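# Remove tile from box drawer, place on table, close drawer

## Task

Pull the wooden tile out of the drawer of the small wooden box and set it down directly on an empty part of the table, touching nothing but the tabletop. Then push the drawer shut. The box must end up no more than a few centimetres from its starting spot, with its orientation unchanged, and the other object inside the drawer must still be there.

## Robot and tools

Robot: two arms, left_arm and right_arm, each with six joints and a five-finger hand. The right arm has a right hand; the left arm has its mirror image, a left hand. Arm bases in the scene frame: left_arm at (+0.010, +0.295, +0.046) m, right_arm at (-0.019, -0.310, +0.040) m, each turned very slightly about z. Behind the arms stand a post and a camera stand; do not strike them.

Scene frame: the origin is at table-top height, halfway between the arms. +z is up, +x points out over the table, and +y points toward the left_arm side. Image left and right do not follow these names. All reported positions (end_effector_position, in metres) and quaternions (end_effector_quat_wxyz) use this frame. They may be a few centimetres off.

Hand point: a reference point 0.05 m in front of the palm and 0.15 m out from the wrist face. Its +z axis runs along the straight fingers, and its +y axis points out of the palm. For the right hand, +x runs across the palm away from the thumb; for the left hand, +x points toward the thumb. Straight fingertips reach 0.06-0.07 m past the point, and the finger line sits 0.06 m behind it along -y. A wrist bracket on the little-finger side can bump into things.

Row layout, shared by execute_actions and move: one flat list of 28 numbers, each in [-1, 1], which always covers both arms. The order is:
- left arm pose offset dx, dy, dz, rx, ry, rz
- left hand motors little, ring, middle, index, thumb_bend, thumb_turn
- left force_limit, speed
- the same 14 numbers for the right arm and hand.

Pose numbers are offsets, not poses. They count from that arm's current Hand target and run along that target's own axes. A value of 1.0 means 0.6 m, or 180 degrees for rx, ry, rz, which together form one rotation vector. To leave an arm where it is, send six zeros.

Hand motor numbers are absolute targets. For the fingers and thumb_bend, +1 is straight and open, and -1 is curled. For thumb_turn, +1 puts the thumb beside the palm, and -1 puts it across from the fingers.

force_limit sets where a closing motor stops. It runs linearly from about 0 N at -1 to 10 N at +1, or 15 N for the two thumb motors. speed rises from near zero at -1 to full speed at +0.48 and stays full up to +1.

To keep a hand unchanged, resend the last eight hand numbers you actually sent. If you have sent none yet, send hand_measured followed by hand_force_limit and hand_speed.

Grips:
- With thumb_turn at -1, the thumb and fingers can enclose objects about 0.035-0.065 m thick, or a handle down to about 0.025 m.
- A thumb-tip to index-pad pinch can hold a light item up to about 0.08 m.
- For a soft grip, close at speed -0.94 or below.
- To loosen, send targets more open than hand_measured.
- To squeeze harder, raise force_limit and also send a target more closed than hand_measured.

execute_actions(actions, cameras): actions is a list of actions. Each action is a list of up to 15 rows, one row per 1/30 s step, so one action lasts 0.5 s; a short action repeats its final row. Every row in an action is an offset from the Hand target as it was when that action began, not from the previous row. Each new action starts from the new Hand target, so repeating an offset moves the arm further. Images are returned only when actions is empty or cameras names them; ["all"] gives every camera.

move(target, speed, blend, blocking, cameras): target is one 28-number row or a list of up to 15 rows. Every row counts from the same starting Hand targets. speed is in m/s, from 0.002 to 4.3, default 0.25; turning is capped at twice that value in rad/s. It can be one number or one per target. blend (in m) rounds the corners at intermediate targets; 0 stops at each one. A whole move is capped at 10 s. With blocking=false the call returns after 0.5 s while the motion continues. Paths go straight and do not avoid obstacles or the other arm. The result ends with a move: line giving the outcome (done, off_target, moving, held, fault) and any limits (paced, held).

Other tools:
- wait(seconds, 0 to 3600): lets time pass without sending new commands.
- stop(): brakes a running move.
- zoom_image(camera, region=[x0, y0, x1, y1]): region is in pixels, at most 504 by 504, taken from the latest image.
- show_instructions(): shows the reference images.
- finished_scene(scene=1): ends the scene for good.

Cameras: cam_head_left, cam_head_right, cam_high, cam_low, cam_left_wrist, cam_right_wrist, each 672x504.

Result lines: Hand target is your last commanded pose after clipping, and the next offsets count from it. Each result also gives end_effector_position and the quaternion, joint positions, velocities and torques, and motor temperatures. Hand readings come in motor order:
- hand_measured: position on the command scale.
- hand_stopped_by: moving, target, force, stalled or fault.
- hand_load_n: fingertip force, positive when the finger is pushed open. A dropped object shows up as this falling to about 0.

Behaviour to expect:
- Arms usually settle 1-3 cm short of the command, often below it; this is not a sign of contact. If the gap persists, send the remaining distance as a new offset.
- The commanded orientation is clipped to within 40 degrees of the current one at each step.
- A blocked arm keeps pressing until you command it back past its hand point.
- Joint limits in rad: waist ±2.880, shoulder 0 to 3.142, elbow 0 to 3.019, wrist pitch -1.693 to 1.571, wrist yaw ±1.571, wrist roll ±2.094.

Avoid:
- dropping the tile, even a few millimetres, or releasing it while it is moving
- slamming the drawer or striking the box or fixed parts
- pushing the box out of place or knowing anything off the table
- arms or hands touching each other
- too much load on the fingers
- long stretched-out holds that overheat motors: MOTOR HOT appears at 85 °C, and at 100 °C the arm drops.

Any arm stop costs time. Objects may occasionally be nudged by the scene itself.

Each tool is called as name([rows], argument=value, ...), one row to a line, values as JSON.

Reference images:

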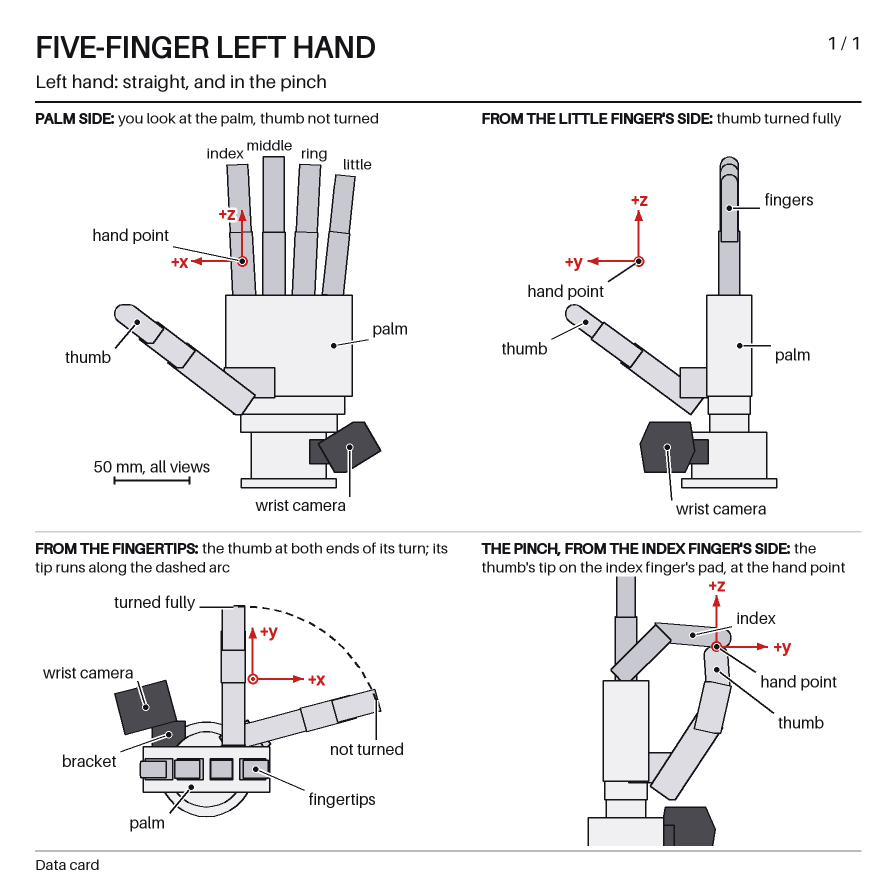

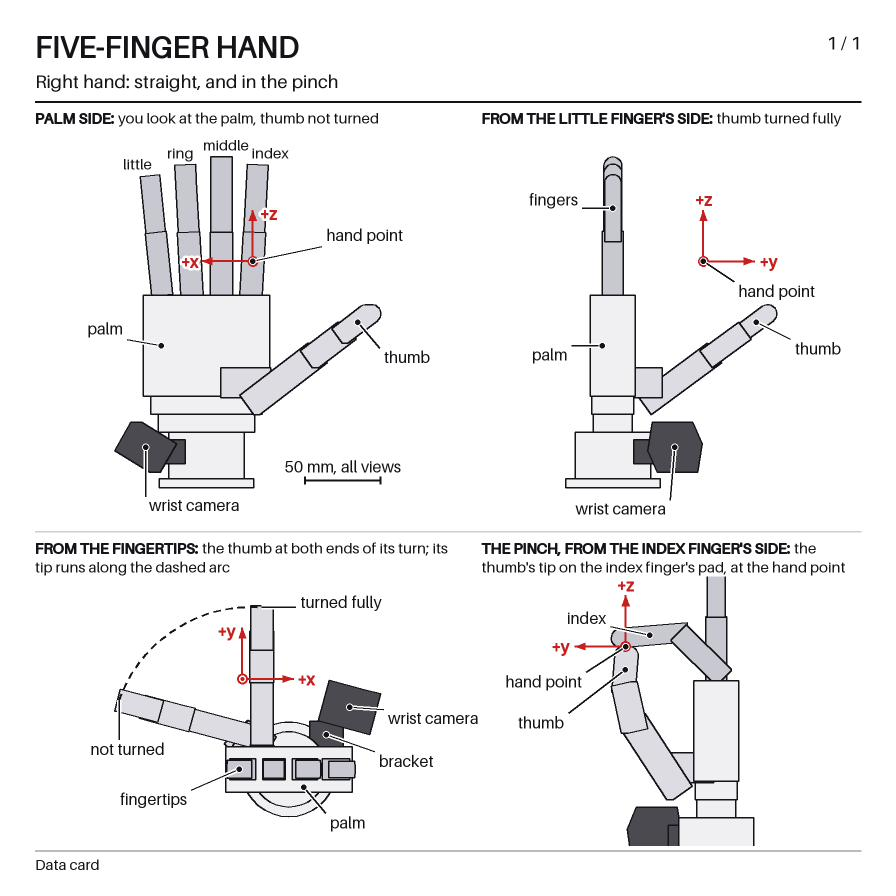

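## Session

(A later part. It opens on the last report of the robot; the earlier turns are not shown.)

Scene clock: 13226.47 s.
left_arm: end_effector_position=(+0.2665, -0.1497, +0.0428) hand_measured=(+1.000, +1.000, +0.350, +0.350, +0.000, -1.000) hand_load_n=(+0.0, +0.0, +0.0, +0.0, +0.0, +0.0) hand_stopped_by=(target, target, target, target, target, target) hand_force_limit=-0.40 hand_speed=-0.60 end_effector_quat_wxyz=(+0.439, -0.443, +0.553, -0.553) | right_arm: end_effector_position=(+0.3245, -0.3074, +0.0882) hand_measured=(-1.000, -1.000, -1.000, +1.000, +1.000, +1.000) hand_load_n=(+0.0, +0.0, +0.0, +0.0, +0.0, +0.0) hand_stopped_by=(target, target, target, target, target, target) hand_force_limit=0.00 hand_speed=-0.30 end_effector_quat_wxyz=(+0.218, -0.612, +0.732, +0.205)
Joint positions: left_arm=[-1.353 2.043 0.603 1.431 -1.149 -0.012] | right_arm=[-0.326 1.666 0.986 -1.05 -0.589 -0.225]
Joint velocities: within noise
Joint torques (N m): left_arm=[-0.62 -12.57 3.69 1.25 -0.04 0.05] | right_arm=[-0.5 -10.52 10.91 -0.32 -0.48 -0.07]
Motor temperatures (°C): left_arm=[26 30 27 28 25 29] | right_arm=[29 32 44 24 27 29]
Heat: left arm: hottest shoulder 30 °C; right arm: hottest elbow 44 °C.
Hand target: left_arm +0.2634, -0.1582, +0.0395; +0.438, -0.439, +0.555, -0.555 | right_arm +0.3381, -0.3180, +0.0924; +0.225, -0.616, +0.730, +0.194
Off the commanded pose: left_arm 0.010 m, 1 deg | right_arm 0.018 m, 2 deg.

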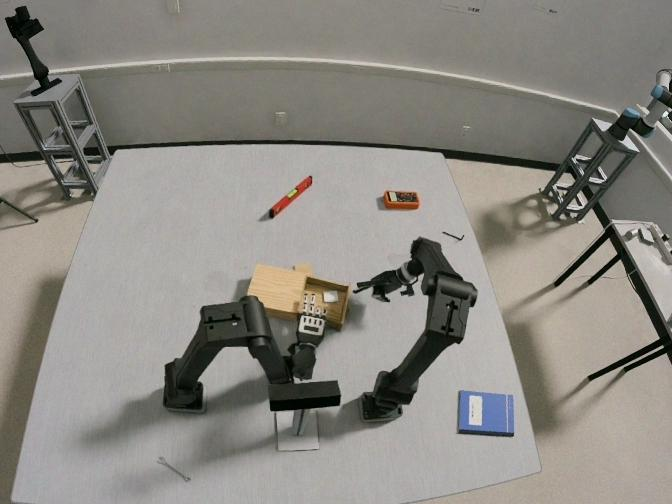

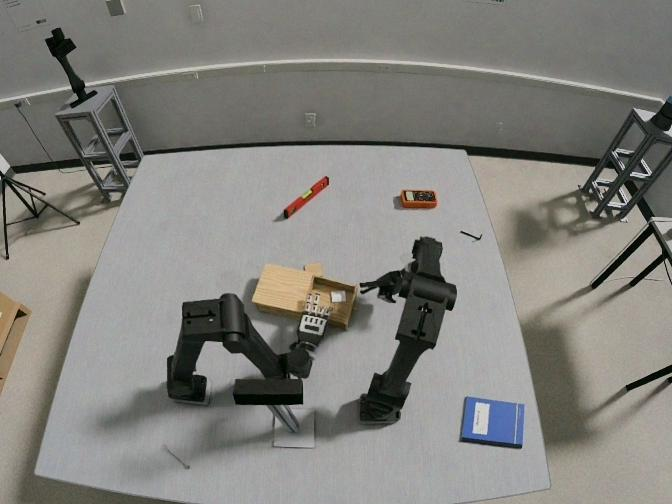

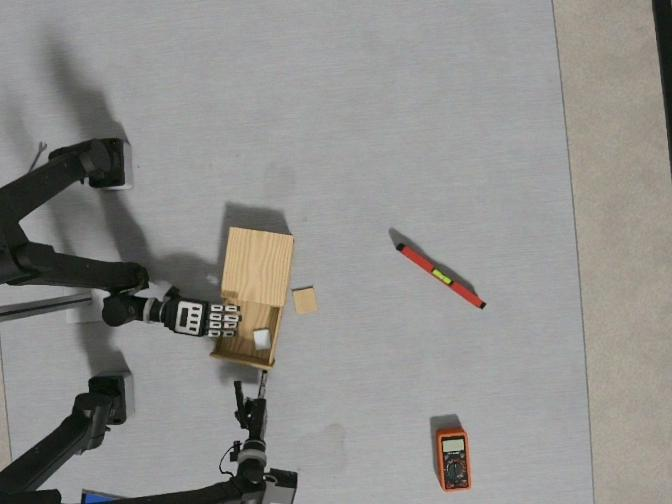

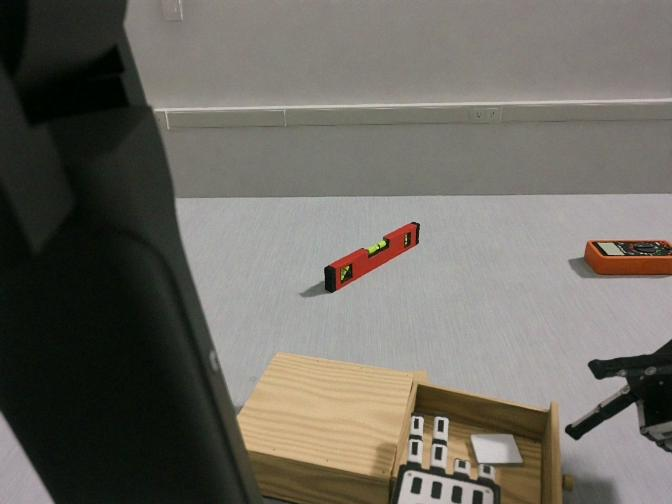

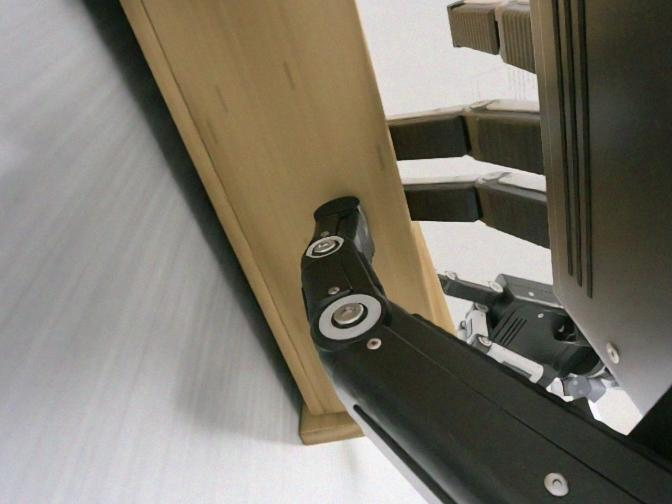

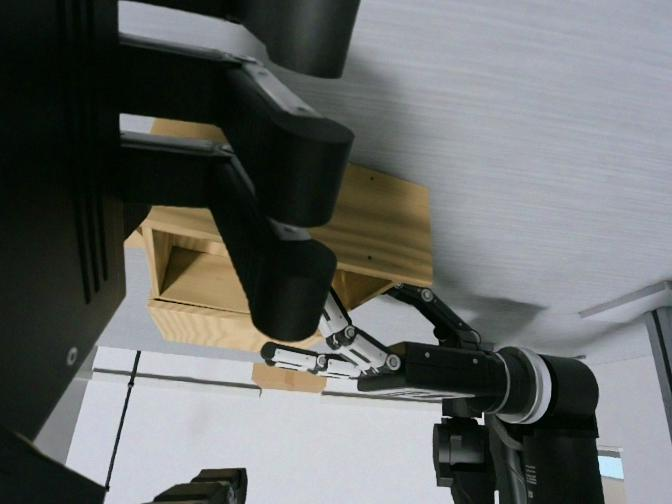

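move([
  [0,-0.133,0,0,0,0,1,1,0.35,0.35,0,-1,-0.4,-0.6,0,0,0,0,0,0,-1,-1,-1,1,1,1,0,-0.3],
  [-0.313,-0.2,-0.183,0,0,0,1,1,0.35,0.35,0,-1,-0.4,-0.6,0,0,0,0,0,0,-1,-1,-1,1,1,1,0,-0.3],
], speed=[0.08,0.2], cameras=["cam_high","cam_low","cam_right_wrist"])

Scene clock: 13395.83 s.
left_arm: end_effector_position=(+0.2019, +0.0536, +0.1569) hand_measured=(+1.000, +1.000, +0.350, +0.350, +0.000, -1.000) hand_load_n=(+0.0, +0.0, +0.0, +0.0, +0.5, +0.0) hand_stopped_by=(target, target, target, target, target, target) hand_force_limit=-0.40 hand_speed=-0.60 end_effector_quat_wxyz=(+0.445, -0.436, +0.557, -0.549) | right_arm: end_effector_position=(+0.3245, -0.3074, +0.0882) hand_measured=(-1.000, -1.000, -1.000, +1.000, +1.000, +1.000) hand_load_n=(+0.0, +0.0, +0.0, +0.0, +0.0, +0.0) hand_stopped_by=(target, target, target, target, target, target) hand_force_limit=0.00 hand_speed=-0.30 end_effector_quat_wxyz=(+0.218, -0.612, +0.732, +0.205)
Joint positions: left_arm=[-1.494 1.022 0.041 0.978 -1.288 0.014] | right_arm=[-0.326 1.666 0.986 -1.05 -0.589 -0.225]
Joint torques (N m): left_arm=[-0.21 -2.26 6.17 0.75 0.04 -0.13] | right_arm=[-0.56 -10.58 10.91 -0.32 -0.48 -0.07]
Heat: left arm: hottest shoulder 30 °C; right arm: hottest elbow 44 °C.
Hand target: left_arm +0.2003, +0.0499, +0.1596; +0.437, -0.439, +0.555, -0.555 | right_arm +0.3381, -0.3180, +0.0924; +0.225, -0.616, +0.730, +0.194
Off the commanded pose: left_arm 0.005 m, 1 deg | right_arm 0.018 m, 2 deg.
move: done

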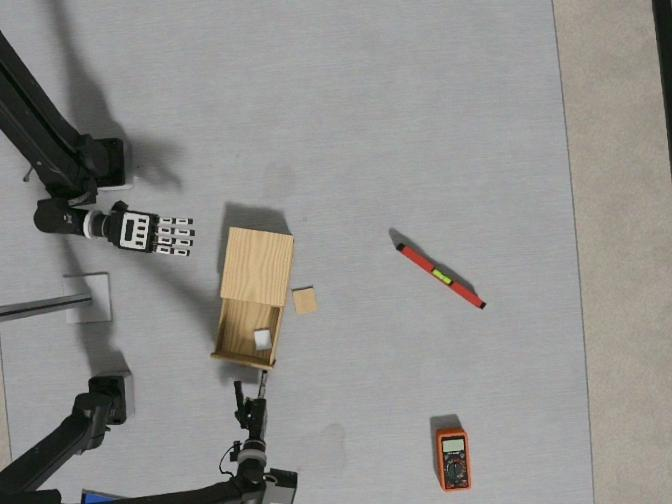

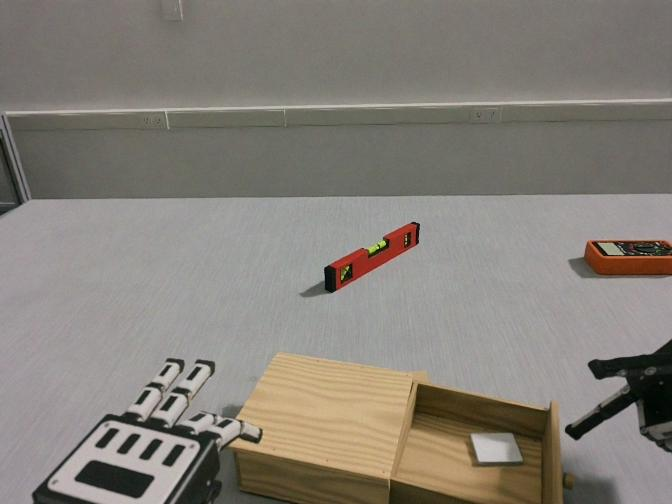

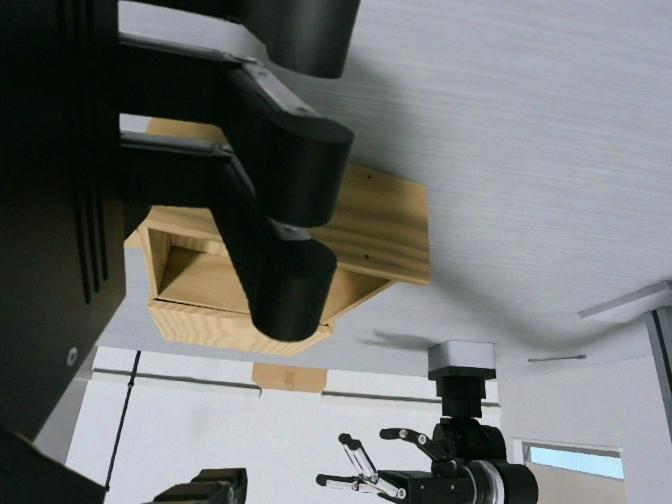

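zoom_image(camera="cam_low", region=[370, 360, 580, 504])

zoom_image(camera="cam_high", region=[200, 280, 300, 380])

zoom_image(camera="cam_right_wrist", region=[120, 220, 440, 380])

Scaled by 2.400 from the camera's image (finer frame: 960x720).

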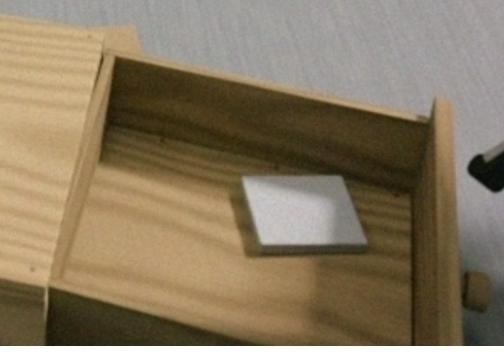

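Scaled by 5.040 from the camera's image (finer frame: 960x720).

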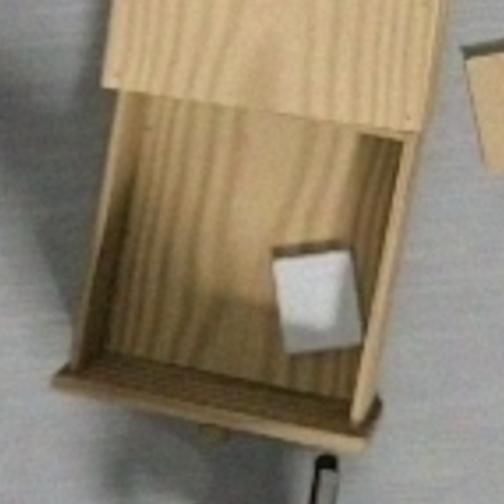

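Scaled by 1.575 from the camera's image (finer frame: 960x720).

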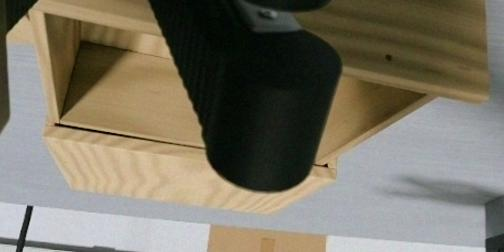

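move([
  [0,0,0,0,0,0,1,1,0.35,0.35,0,-1,-0.4,-0.6,-0.0962,-0.0072,-0.2572,0,0,0,-1,-1,-1,1,1,1,0,-0.3],
  [0,0,0,0,0,0,1,1,0.35,0.35,0,-1,-0.4,-0.6,-0.3565,-0.0085,-0.0753,0.388,0.181,-0.096,1,1,0.35,0.35,0,-1,-0.4,-0.6],
], speed=[0.15,0.15], cameras=["cam_high","cam_low","cam_right_wrist"])

Scene clock: 13461.37 s.
left_arm: end_effector_position=(+0.2018, +0.0537, +0.1566) hand_measured=(+1.000, +1.000, +0.350, +0.350, +0.000, -1.000) hand_load_n=(+0.0, +0.0, +0.0, +0.0, +0.0, +0.0) hand_stopped_by=(target, target, target, target, target, target) hand_force_limit=-0.40 hand_speed=-0.60 end_effector_quat_wxyz=(+0.445, -0.436, +0.558, -0.549) | right_arm: end_effector_position=(+0.3692, -0.1762, +0.2521) hand_measured=(+1.000, +1.000, +0.350, +0.350, +0.000, -1.000) hand_load_n=(+0.0, +0.0, +0.0, +0.0, +0.0, +0.0) hand_stopped_by=(target, target, target, target, target, target) hand_force_limit=-0.40 hand_speed=-0.60 end_effector_quat_wxyz=(+0.351, -0.498, +0.650, -0.455)
Joint positions: left_arm=[-1.494 1.018 0.041 0.969 -1.287 0.011] | right_arm=[0.604 0.877 0.625 -0.243 0.773 0.364]
Joint torques (N m): left_arm=[-0.21 -2.2 6.32 0.68 0.04 -0.14] | right_arm=[1.44 -2.49 10.73 2.24 0.26 0.01]
Heat: left arm: hottest shoulder 29 °C; right arm: hottest elbow 44 °C.
Hand target: left_arm +0.2003, +0.0500, +0.1595; +0.438, -0.439, +0.555, -0.555 | right_arm +0.3692, -0.1705, +0.2510; +0.355, -0.501, +0.646, -0.454
Off the commanded pose: left_arm 0.005 m, 1 deg | right_arm 0.006 m, 1 deg.
move: done

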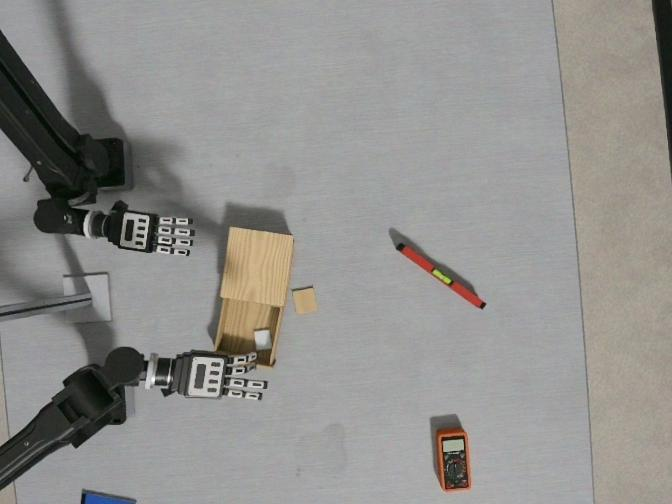

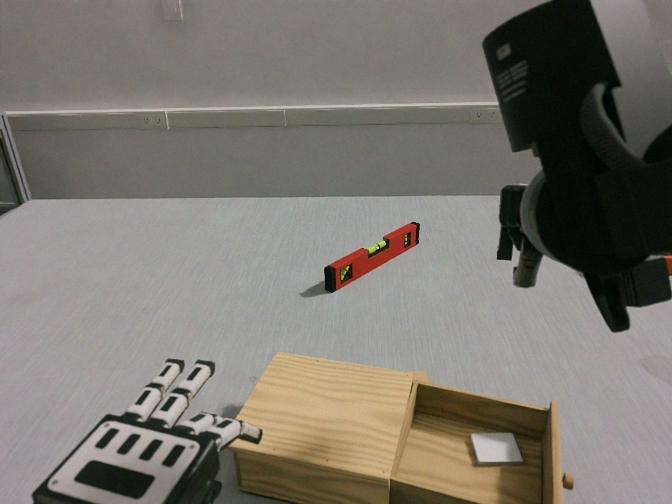

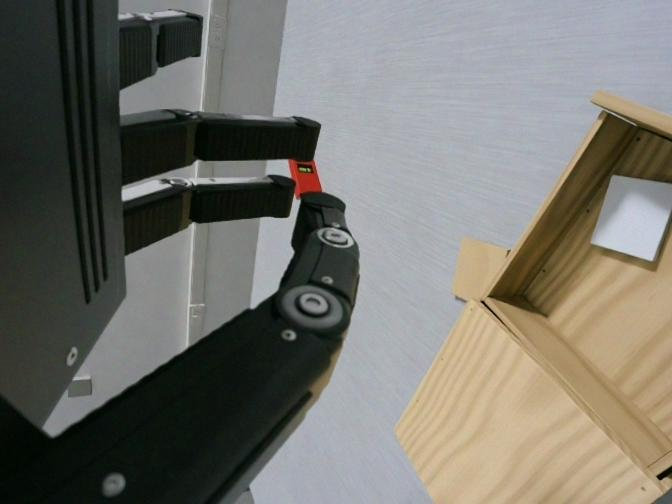

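zoom_image(camera="cam_right_wrist", region=[450, 260, 570, 350])

zoom_image(camera="cam_right_wrist", region=[552, 384, 672, 504])

Scaled by 4.200 from the camera's image (finer frame: 960x720).

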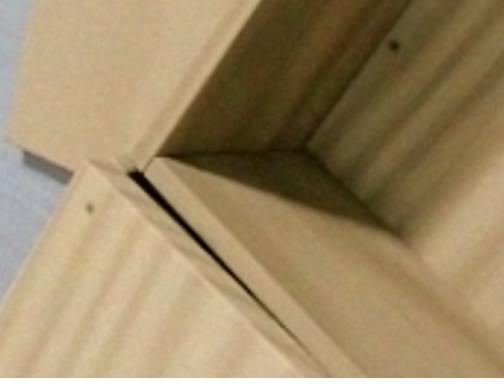

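Scaled by 4.200 from the camera's image (finer frame: 960x720).

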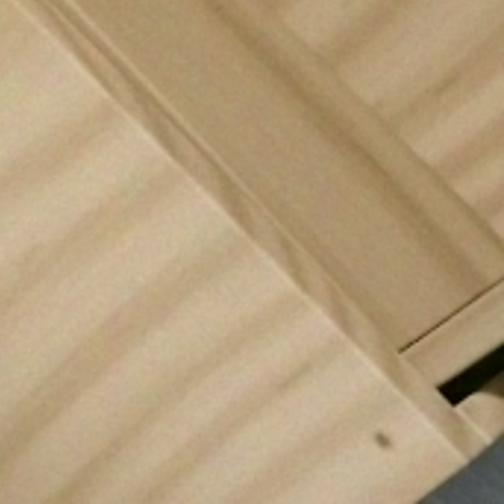

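move(target=[0,0,0,0,0,0,1,1,0.35,0.35,0,-1,-0.4,-0.6,-0.0327,0.1428,0.1,0,0,0,1,1,0.35,0.35,0,-1,-0.4,-0.6], speed=0.12, cameras=["cam_high","cam_low","cam_right_wrist"])

Scene clock: 13491.10 s.
left_arm: end_effector_position=(+0.2018, +0.0537, +0.1566) hand_measured=(+1.000, +1.000, +0.350, +0.350, +0.000, -1.000) hand_load_n=(+0.0, +0.0, +0.0, +0.0, +0.0, +0.0) hand_stopped_by=(target, target, target, target, target, target) hand_force_limit=-0.40 hand_speed=-0.60 end_effector_quat_wxyz=(+0.445, -0.436, +0.558, -0.549) | right_arm: end_effector_position=(+0.3981, -0.1538, +0.1489) hand_measured=(+1.000, +1.000, +0.350, +0.350, +0.000, -1.000) hand_load_n=(+0.0, +0.0, +0.0, +0.0, +0.0, +0.0) hand_stopped_by=(target, target, target, target, target, target) hand_force_limit=-0.40 hand_speed=-0.60 end_effector_quat_wxyz=(+0.356, -0.503, +0.647, -0.449)
Joint positions: left_arm=[-1.494 1.018 0.041 0.969 -1.287 0.011] | right_arm=[0.604 1.175 0.498 0.186 0.755 0.36]
Joint torques (N m): left_arm=[-0.15 -2.2 6.32 0.66 0.04 -0.13] | right_arm=[-0.32 -5.36 9.07 2.25 0.14 -0.1]
Heat: left arm: hottest elbow 29 °C; right arm: hottest elbow 45 °C.
Hand target: left_arm +0.2003, +0.0500, +0.1595; +0.438, -0.439, +0.555, -0.555 | right_arm +0.4010, -0.1578, +0.1501; +0.355, -0.501, +0.646, -0.454
Off the commanded pose: left_arm 0.005 m, 1 deg | right_arm 0.005 m, 1 deg.
move: done

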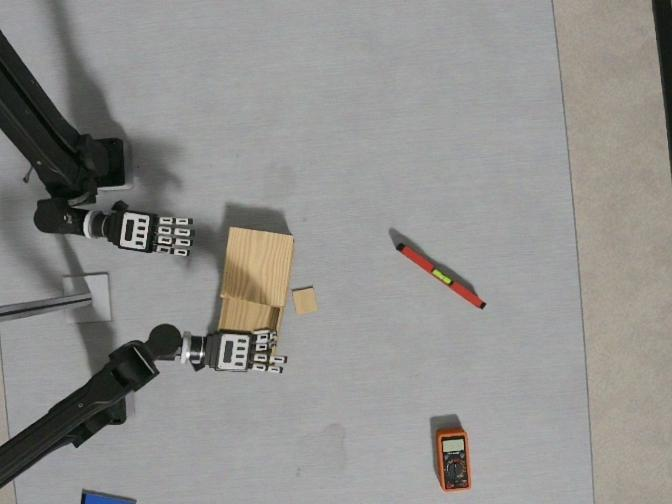

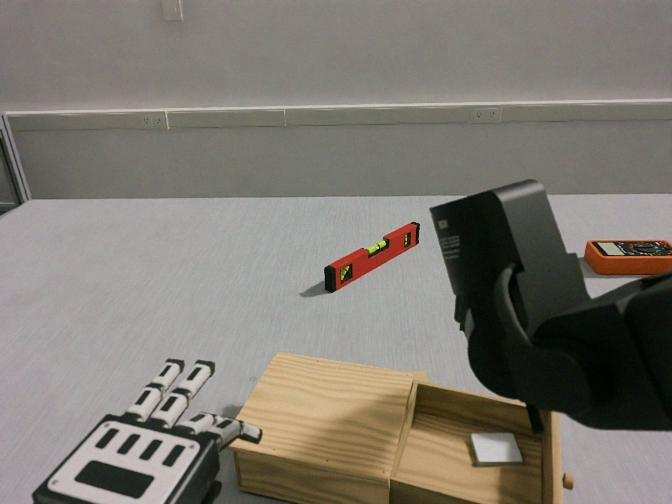

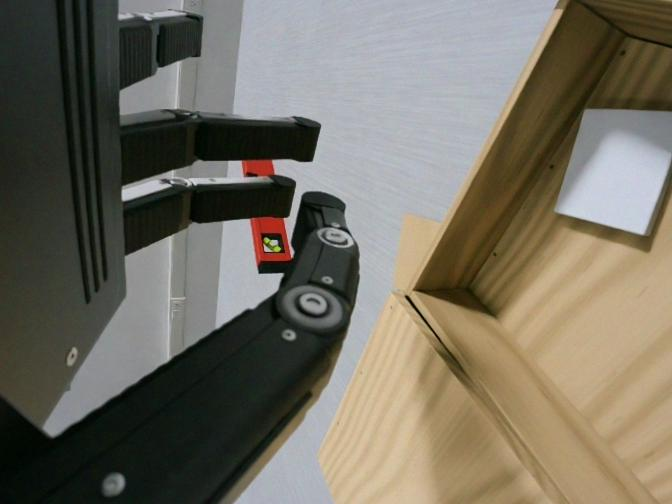

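move(target=[0,0,0,0,0,0,1,1,0.35,0.35,0,-1,-0.4,-0.6,-0.0016,0.0996,0.0431,0,0,0,1,1,0.35,0.35,0,-1,-0.4,-0.6], speed=0.1, cameras=["cam_high","cam_low","cam_right_wrist"])

zoom_image(camera="cam_high", region=[200, 290, 320, 380])

Scene clock: 13514.37 s.
left_arm: end_effector_position=(+0.2018, +0.0537, +0.1566) hand_measured=(+1.000, +1.000, +0.350, +0.350, +0.000, -1.000) hand_load_n=(+0.0, +0.0, +0.0, +0.0, +0.0, +0.0) hand_stopped_by=(target, target, target, target, target, target) hand_force_limit=-0.40 hand_speed=-0.60 end_effector_quat_wxyz=(+0.445, -0.436, +0.558, -0.549) | right_arm: end_effector_position=(+0.4030, -0.1521, +0.0854) hand_measured=(+1.000, +1.000, +0.350, +0.350, +0.000, -1.000) hand_load_n=(+0.0, +0.0, +0.0, +0.0, +0.0, +0.0) hand_stopped_by=(target, target, target, target, target, target) hand_force_limit=-0.40 hand_speed=-0.60 end_effector_quat_wxyz=(+0.357, -0.503, +0.647, -0.449)
Joint positions: left_arm=[-1.494 1.018 0.041 0.969 -1.287 0.011] | right_arm=[0.599 1.392 0.432 0.475 0.749 0.356]
Joint torques (N m): left_arm=[-0.09 -2.26 6.3 0.69 0.03 -0.12] | right_arm=[-0.44 -6.59 7.13 2.26 0.13 -0.15]
Heat: left arm: hottest elbow 29 °C; right arm: hottest elbow 43 °C.
Hand target: left_arm +0.2003, +0.0500, +0.1595; +0.438, -0.439, +0.555, -0.555 | right_arm +0.4053, -0.1577, +0.0850; +0.355, -0.501, +0.646, -0.453
Off the commanded pose: left_arm 0.005 m, 1 deg | right_arm 0.006 m, 1 deg.
move: done

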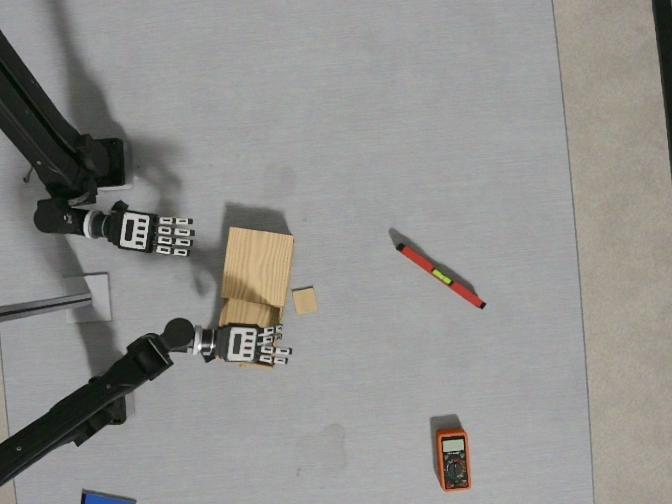

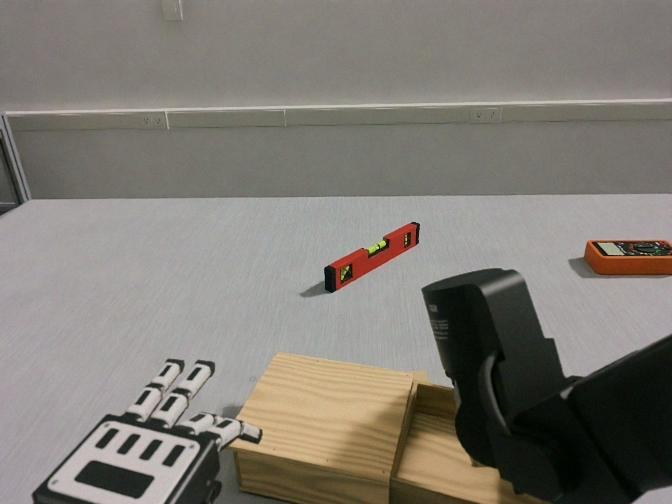

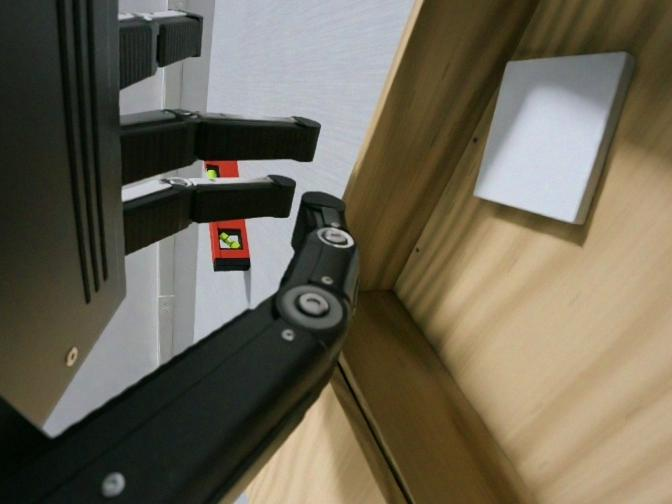

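Scaled by 4.200 from the camera's image (finer frame: 960x720).

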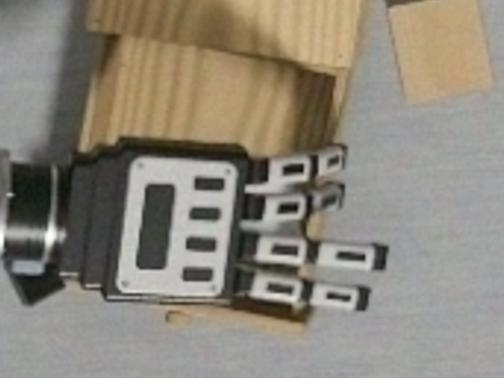

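move(target=[0,0,0,0,0,0,1,1,0.35,0.35,0,-1,-0.4,-0.6,0.01,0.0233,0.0333,0,0,0,1,1,0.35,0.35,0,-1,-0.4,-0.6], speed=0.1, cameras=["cam_high","cam_low","cam_right_wrist"])

zoom_image(camera="cam_high", region=[200, 290, 320, 380])

Scene clock: 13545.80 s.
left_arm: end_effector_position=(+0.2018, +0.0537, +0.1566) hand_measured=(+1.000, +1.000, +0.350, +0.350, +0.000, -1.000) hand_load_n=(-0.5, +0.0, +0.0, +0.0, +0.0, +0.0) hand_stopped_by=(target, target, target, target, target, target) hand_force_limit=-0.40 hand_speed=-0.60 end_effector_quat_wxyz=(+0.445, -0.436, +0.558, -0.549) | right_arm: end_effector_position=(+0.4159, -0.1605, +0.0658) hand_measured=(+1.000, +1.000, +0.350, +0.350, +0.000, -1.000) hand_load_n=(+0.0, +0.0, +0.0, +0.0, +0.0, +0.0) hand_stopped_by=(target, target, target, target, target, target) hand_force_limit=-0.40 hand_speed=-0.60 end_effector_quat_wxyz=(+0.358, -0.502, +0.647, -0.449)
Joint positions: left_arm=[-1.494 1.018 0.041 0.969 -1.287 0.011] | right_arm=[0.554 1.486 0.432 0.589 0.708 0.329]
Joint torques (N m): left_arm=[0.09 -2.14 6.32 0.72 0.03 -0.13] | right_arm=[-0.5 -7.3 6.26 2.22 0.1 -0.1]
Heat: left arm: hottest elbow 29 °C; right arm: hottest elbow 41 °C.
Hand target: left_arm +0.2003, +0.0500, +0.1595; +0.438, -0.439, +0.555, -0.555 | right_arm +0.4175, -0.1669, +0.0651; +0.355, -0.501, +0.646, -0.453
Off the commanded pose: left_arm 0.005 m, 1 deg | right_arm 0.007 m, 1 deg.
move: done

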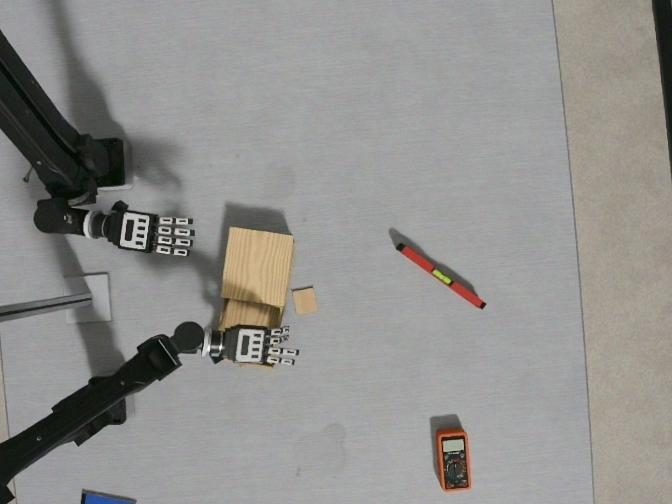

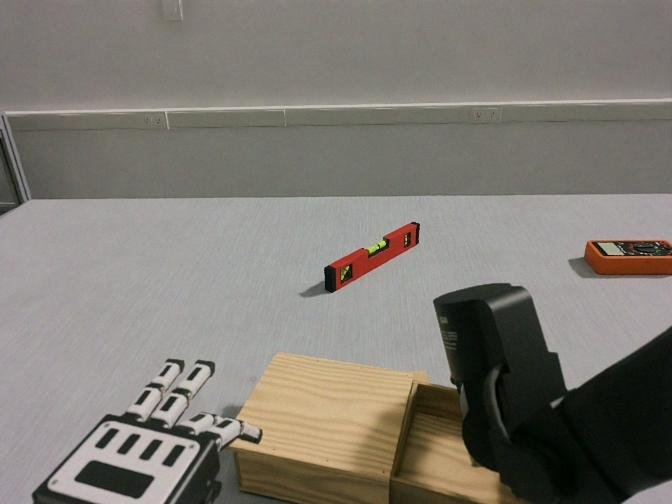

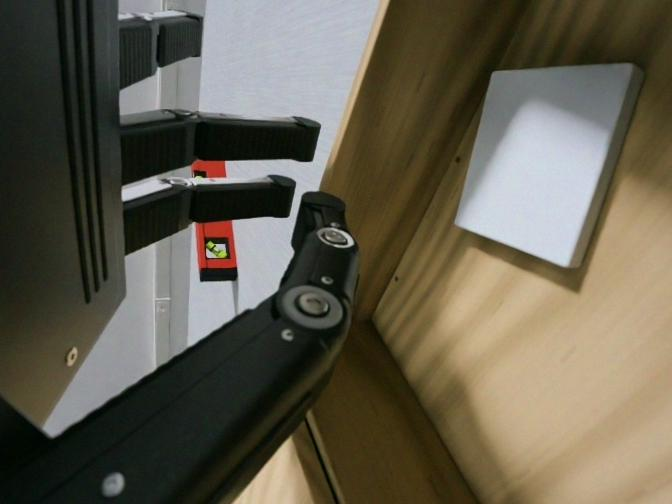

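Scaled by 4.200 from the camera's image (finer frame: 960x720).

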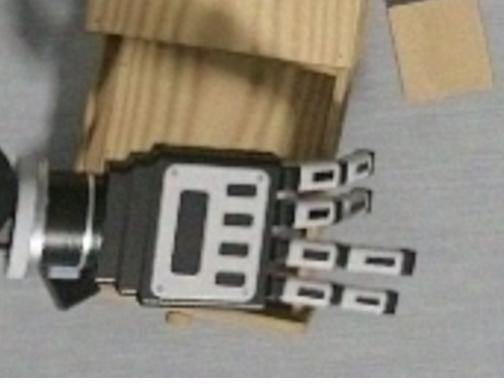

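move(target=[0,0,0,0,0,0,1,1,0.35,0.35,0,-1,-0.4,-0.6,0,0.0328,0.0119,0,0,0,1,1,0.35,0.35,0,-1,-0.4,-0.6], speed=0.06, cameras=["cam_high","cam_low","cam_right_wrist"])

zoom_image(camera="cam_high", region=[200, 290, 320, 380])

Scene clock: 13556.53 s.
left_arm: end_effector_position=(+0.2018, +0.0537, +0.1566) hand_measured=(+1.000, +1.000, +0.350, +0.350, +0.000, -1.000) hand_load_n=(+0.0, +0.0, +0.0, +0.0, +0.0, +0.0) hand_stopped_by=(target, target, target, target, target, target) hand_force_limit=-0.40 hand_speed=-0.60 end_effector_quat_wxyz=(+0.445, -0.436, +0.558, -0.549) | right_arm: end_effector_position=(+0.4159, -0.1606, +0.0450) hand_measured=(+1.000, +1.000, +0.350, +0.350, +0.000, -1.000) hand_load_n=(+0.0, +0.0, +0.0, +0.0, +0.0, +0.0) hand_stopped_by=(target, target, target, target, target, target) hand_force_limit=-0.40 hand_speed=-0.60 end_effector_quat_wxyz=(+0.358, -0.502, +0.646, -0.449)
Joint positions: left_arm=[-1.494 1.018 0.041 0.969 -1.287 0.011] | right_arm=[0.554 1.571 0.422 0.685 0.708 0.328]
Joint torques (N m): left_arm=[-0.09 -2.26 6.3 0.7 0.04 -0.13] | right_arm=[-0.56 -7.77 5.57 2.29 0.11 -0.1]
Heat: left arm: hottest elbow 29 °C; right arm: hottest elbow 41 °C.
Hand target: left_arm +0.2003, +0.0500, +0.1595; +0.438, -0.439, +0.555, -0.555 | right_arm +0.4177, -0.1669, +0.0441; +0.355, -0.501, +0.646, -0.453
Off the commanded pose: left_arm 0.005 m, 1 deg | right_arm 0.007 m, 1 deg.
move: done

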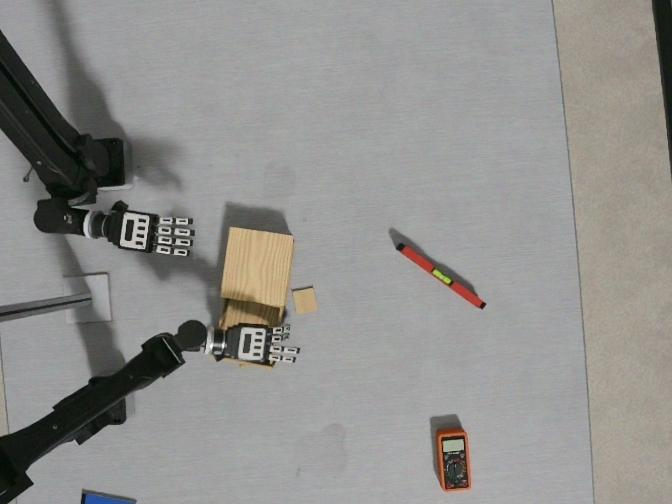

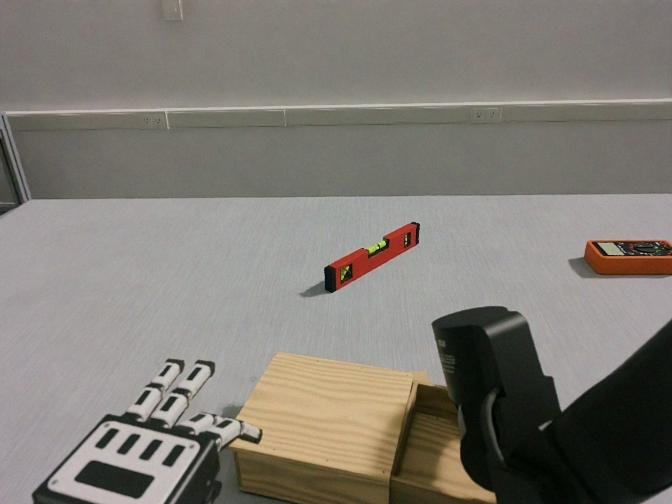

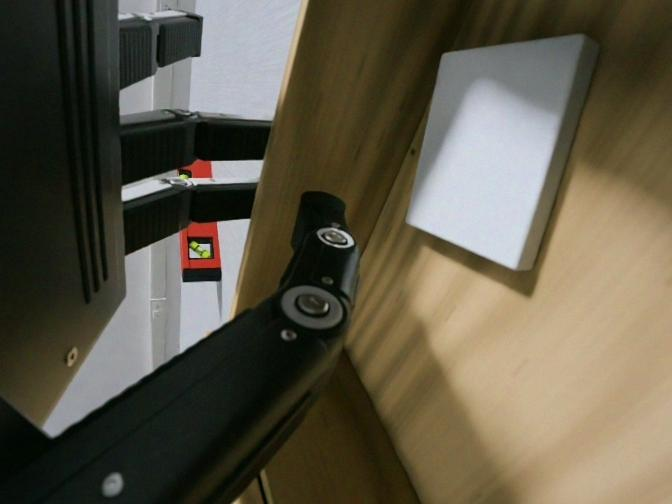

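Scaled by 4.200 from the camera's image (finer frame: 960x720).

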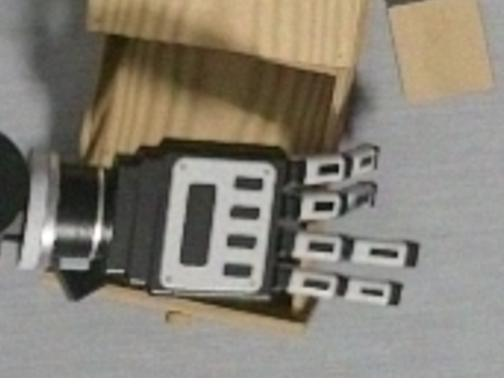

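zoom_image(camera="cam_right_wrist", region=[220, 100, 400, 260])

Scaled by 2.800 from the camera's image (finer frame: 960x720).

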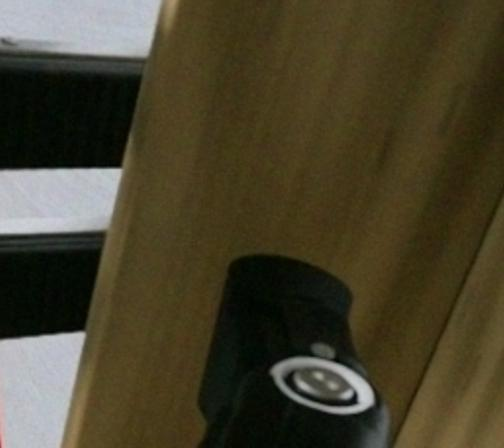

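move(target=[0,0,0,0,0,0,1,1,0.35,0.35,0,-1,-0.4,-0.6,0,-0.0068,0.0188,0,0,0,1,1,0.35,0.35,0,-1,-0.4,-0.6], speed=0.04, cameras=["cam_high","cam_low","cam_right_wrist"])

zoom_image(camera="cam_high", region=[200, 290, 320, 380])

Scene clock: 13590.87 s.
left_arm: end_effector_position=(+0.2018, +0.0537, +0.1566) hand_measured=(+1.000, +1.000, +0.350, +0.350, +0.000, -1.000) hand_load_n=(+0.0, +0.0, +0.0, +0.0, +0.0, +0.0) hand_stopped_by=(target, target, target, target, target, target) hand_force_limit=-0.40 hand_speed=-0.60 end_effector_quat_wxyz=(+0.445, -0.436, +0.558, -0.549) | right_arm: end_effector_position=(+0.4178, -0.1682, +0.0390) hand_measured=(+1.000, +1.000, +0.350, +0.350, +0.000, -1.000) hand_load_n=(+0.0, -0.5, +0.0, +0.0, +0.0, +0.0) hand_stopped_by=(target, target, target, target, target, target) hand_force_limit=-0.40 hand_speed=-0.60 end_effector_quat_wxyz=(+0.351, -0.508, +0.647, -0.447)
Joint positions: left_arm=[-1.494 1.018 0.041 0.969 -1.287 0.011] | right_arm=[0.529 1.584 0.422 0.689 0.685 0.314]
Joint torques (N m): left_arm=[-0.15 -2.2 6.32 0.66 0.04 -0.12] | right_arm=[-0.62 -7.47 7.45 2.37 0.1 -0.11]
Heat: left arm: hottest elbow 29 °C; right arm: hottest elbow 40 °C.
Hand target: left_arm +0.2003, +0.0500, +0.1595; +0.438, -0.439, +0.555, -0.555 | right_arm +0.4293, -0.1699, +0.0442; +0.355, -0.501, +0.646, -0.454
Off the commanded pose: left_arm 0.005 m, 1 deg | right_arm 0.013 m, 1 deg.
move: off_target (right_arm)

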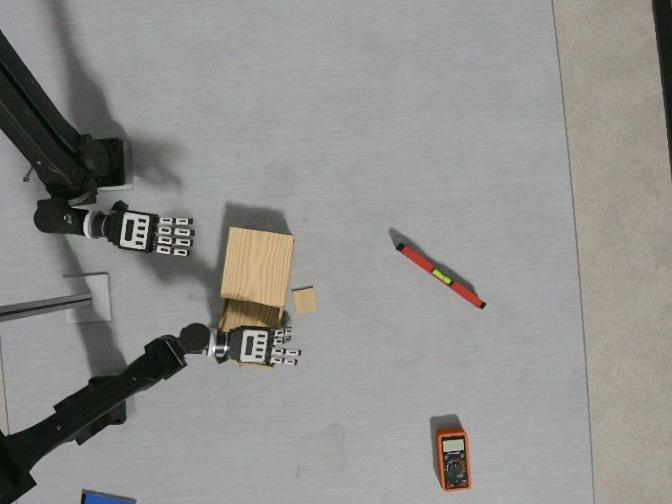

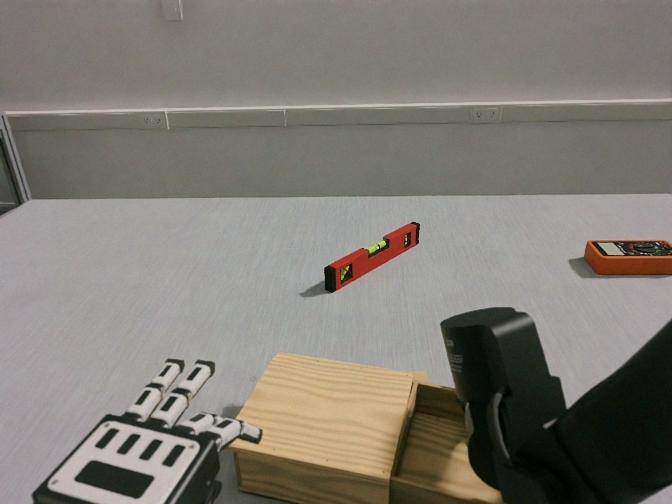

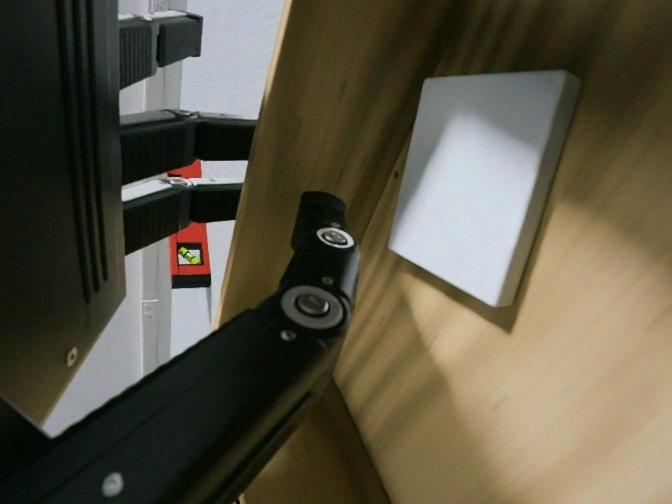

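Scaled by 4.200 from the camera's image (finer frame: 960x720).

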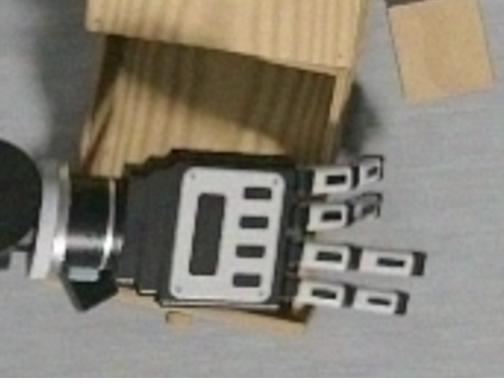

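execute_actions([
  [[0,0,0,0,0,0,1,1,0.35,0.35,0,-1,-0.4,-0.6,0,-0.0068,0.0,0,0,0,1,1,0.35,0.35,0,-1,-0.4,-0.6]],
], cameras=["cam_high","cam_right_wrist"])

zoom_image(camera="cam_high", region=[200, 290, 320, 380])

Scene clock: 13599.47 s.
left_arm: end_effector_position=(+0.2018, +0.0537, +0.1566) hand_measured=(+1.000, +1.000, +0.350, +0.350, +0.000, -1.000) hand_load_n=(+0.0, +0.0, +0.0, +0.0, +0.0, +0.0) hand_stopped_by=(target, target, target, target, target, target) hand_force_limit=-0.40 hand_speed=-0.60 end_effector_quat_wxyz=(+0.445, -0.436, +0.558, -0.549) | right_arm: end_effector_position=(+0.4179, -0.1683, +0.0389) hand_measured=(+1.000, +1.000, +0.350, +0.350, +0.000, -1.000) hand_load_n=(+0.0, +0.0, +0.0, +0.0, +0.0, +0.0) hand_stopped_by=(target, target, target, target, target, target) hand_force_limit=-0.40 hand_speed=-0.60 end_effector_quat_wxyz=(+0.351, -0.509, +0.647, -0.447)
Joint positions: left_arm=[-1.494 1.018 0.041 0.969 -1.287 0.011] | right_arm=[0.528 1.584 0.422 0.689 0.683 0.311]
Joint torques (N m): left_arm=[-0.21 -2.2 6.26 0.68 0.04 -0.14] | right_arm=[-0.73 -8.64 7.77 1.62 0.1 -0.11]
Heat: left arm: hottest elbow 29 °C; right arm: hottest elbow 40 °C.
Hand target: left_arm +0.2003, +0.0500, +0.1595; +0.438, -0.439, +0.555, -0.555 | right_arm +0.4306, -0.1702, +0.0480; +0.355, -0.501, +0.646, -0.454
Off the commanded pose: left_arm 0.005 m, 1 deg | right_arm 0.016 m, 1 deg.

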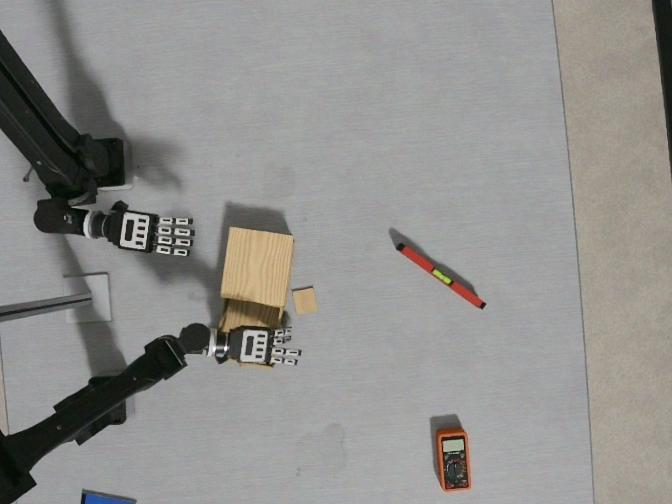

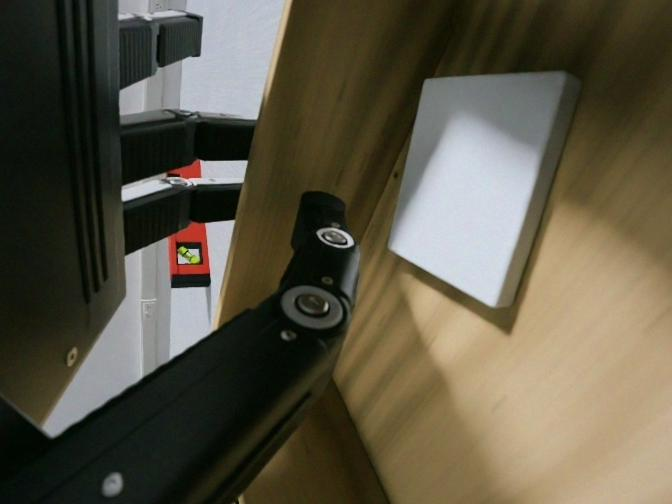

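Scaled by 4.200 from the camera's image (finer frame: 960x720).

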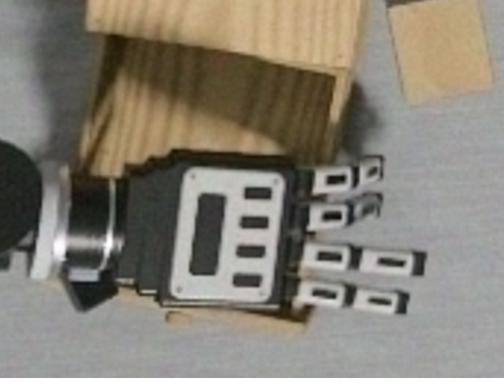

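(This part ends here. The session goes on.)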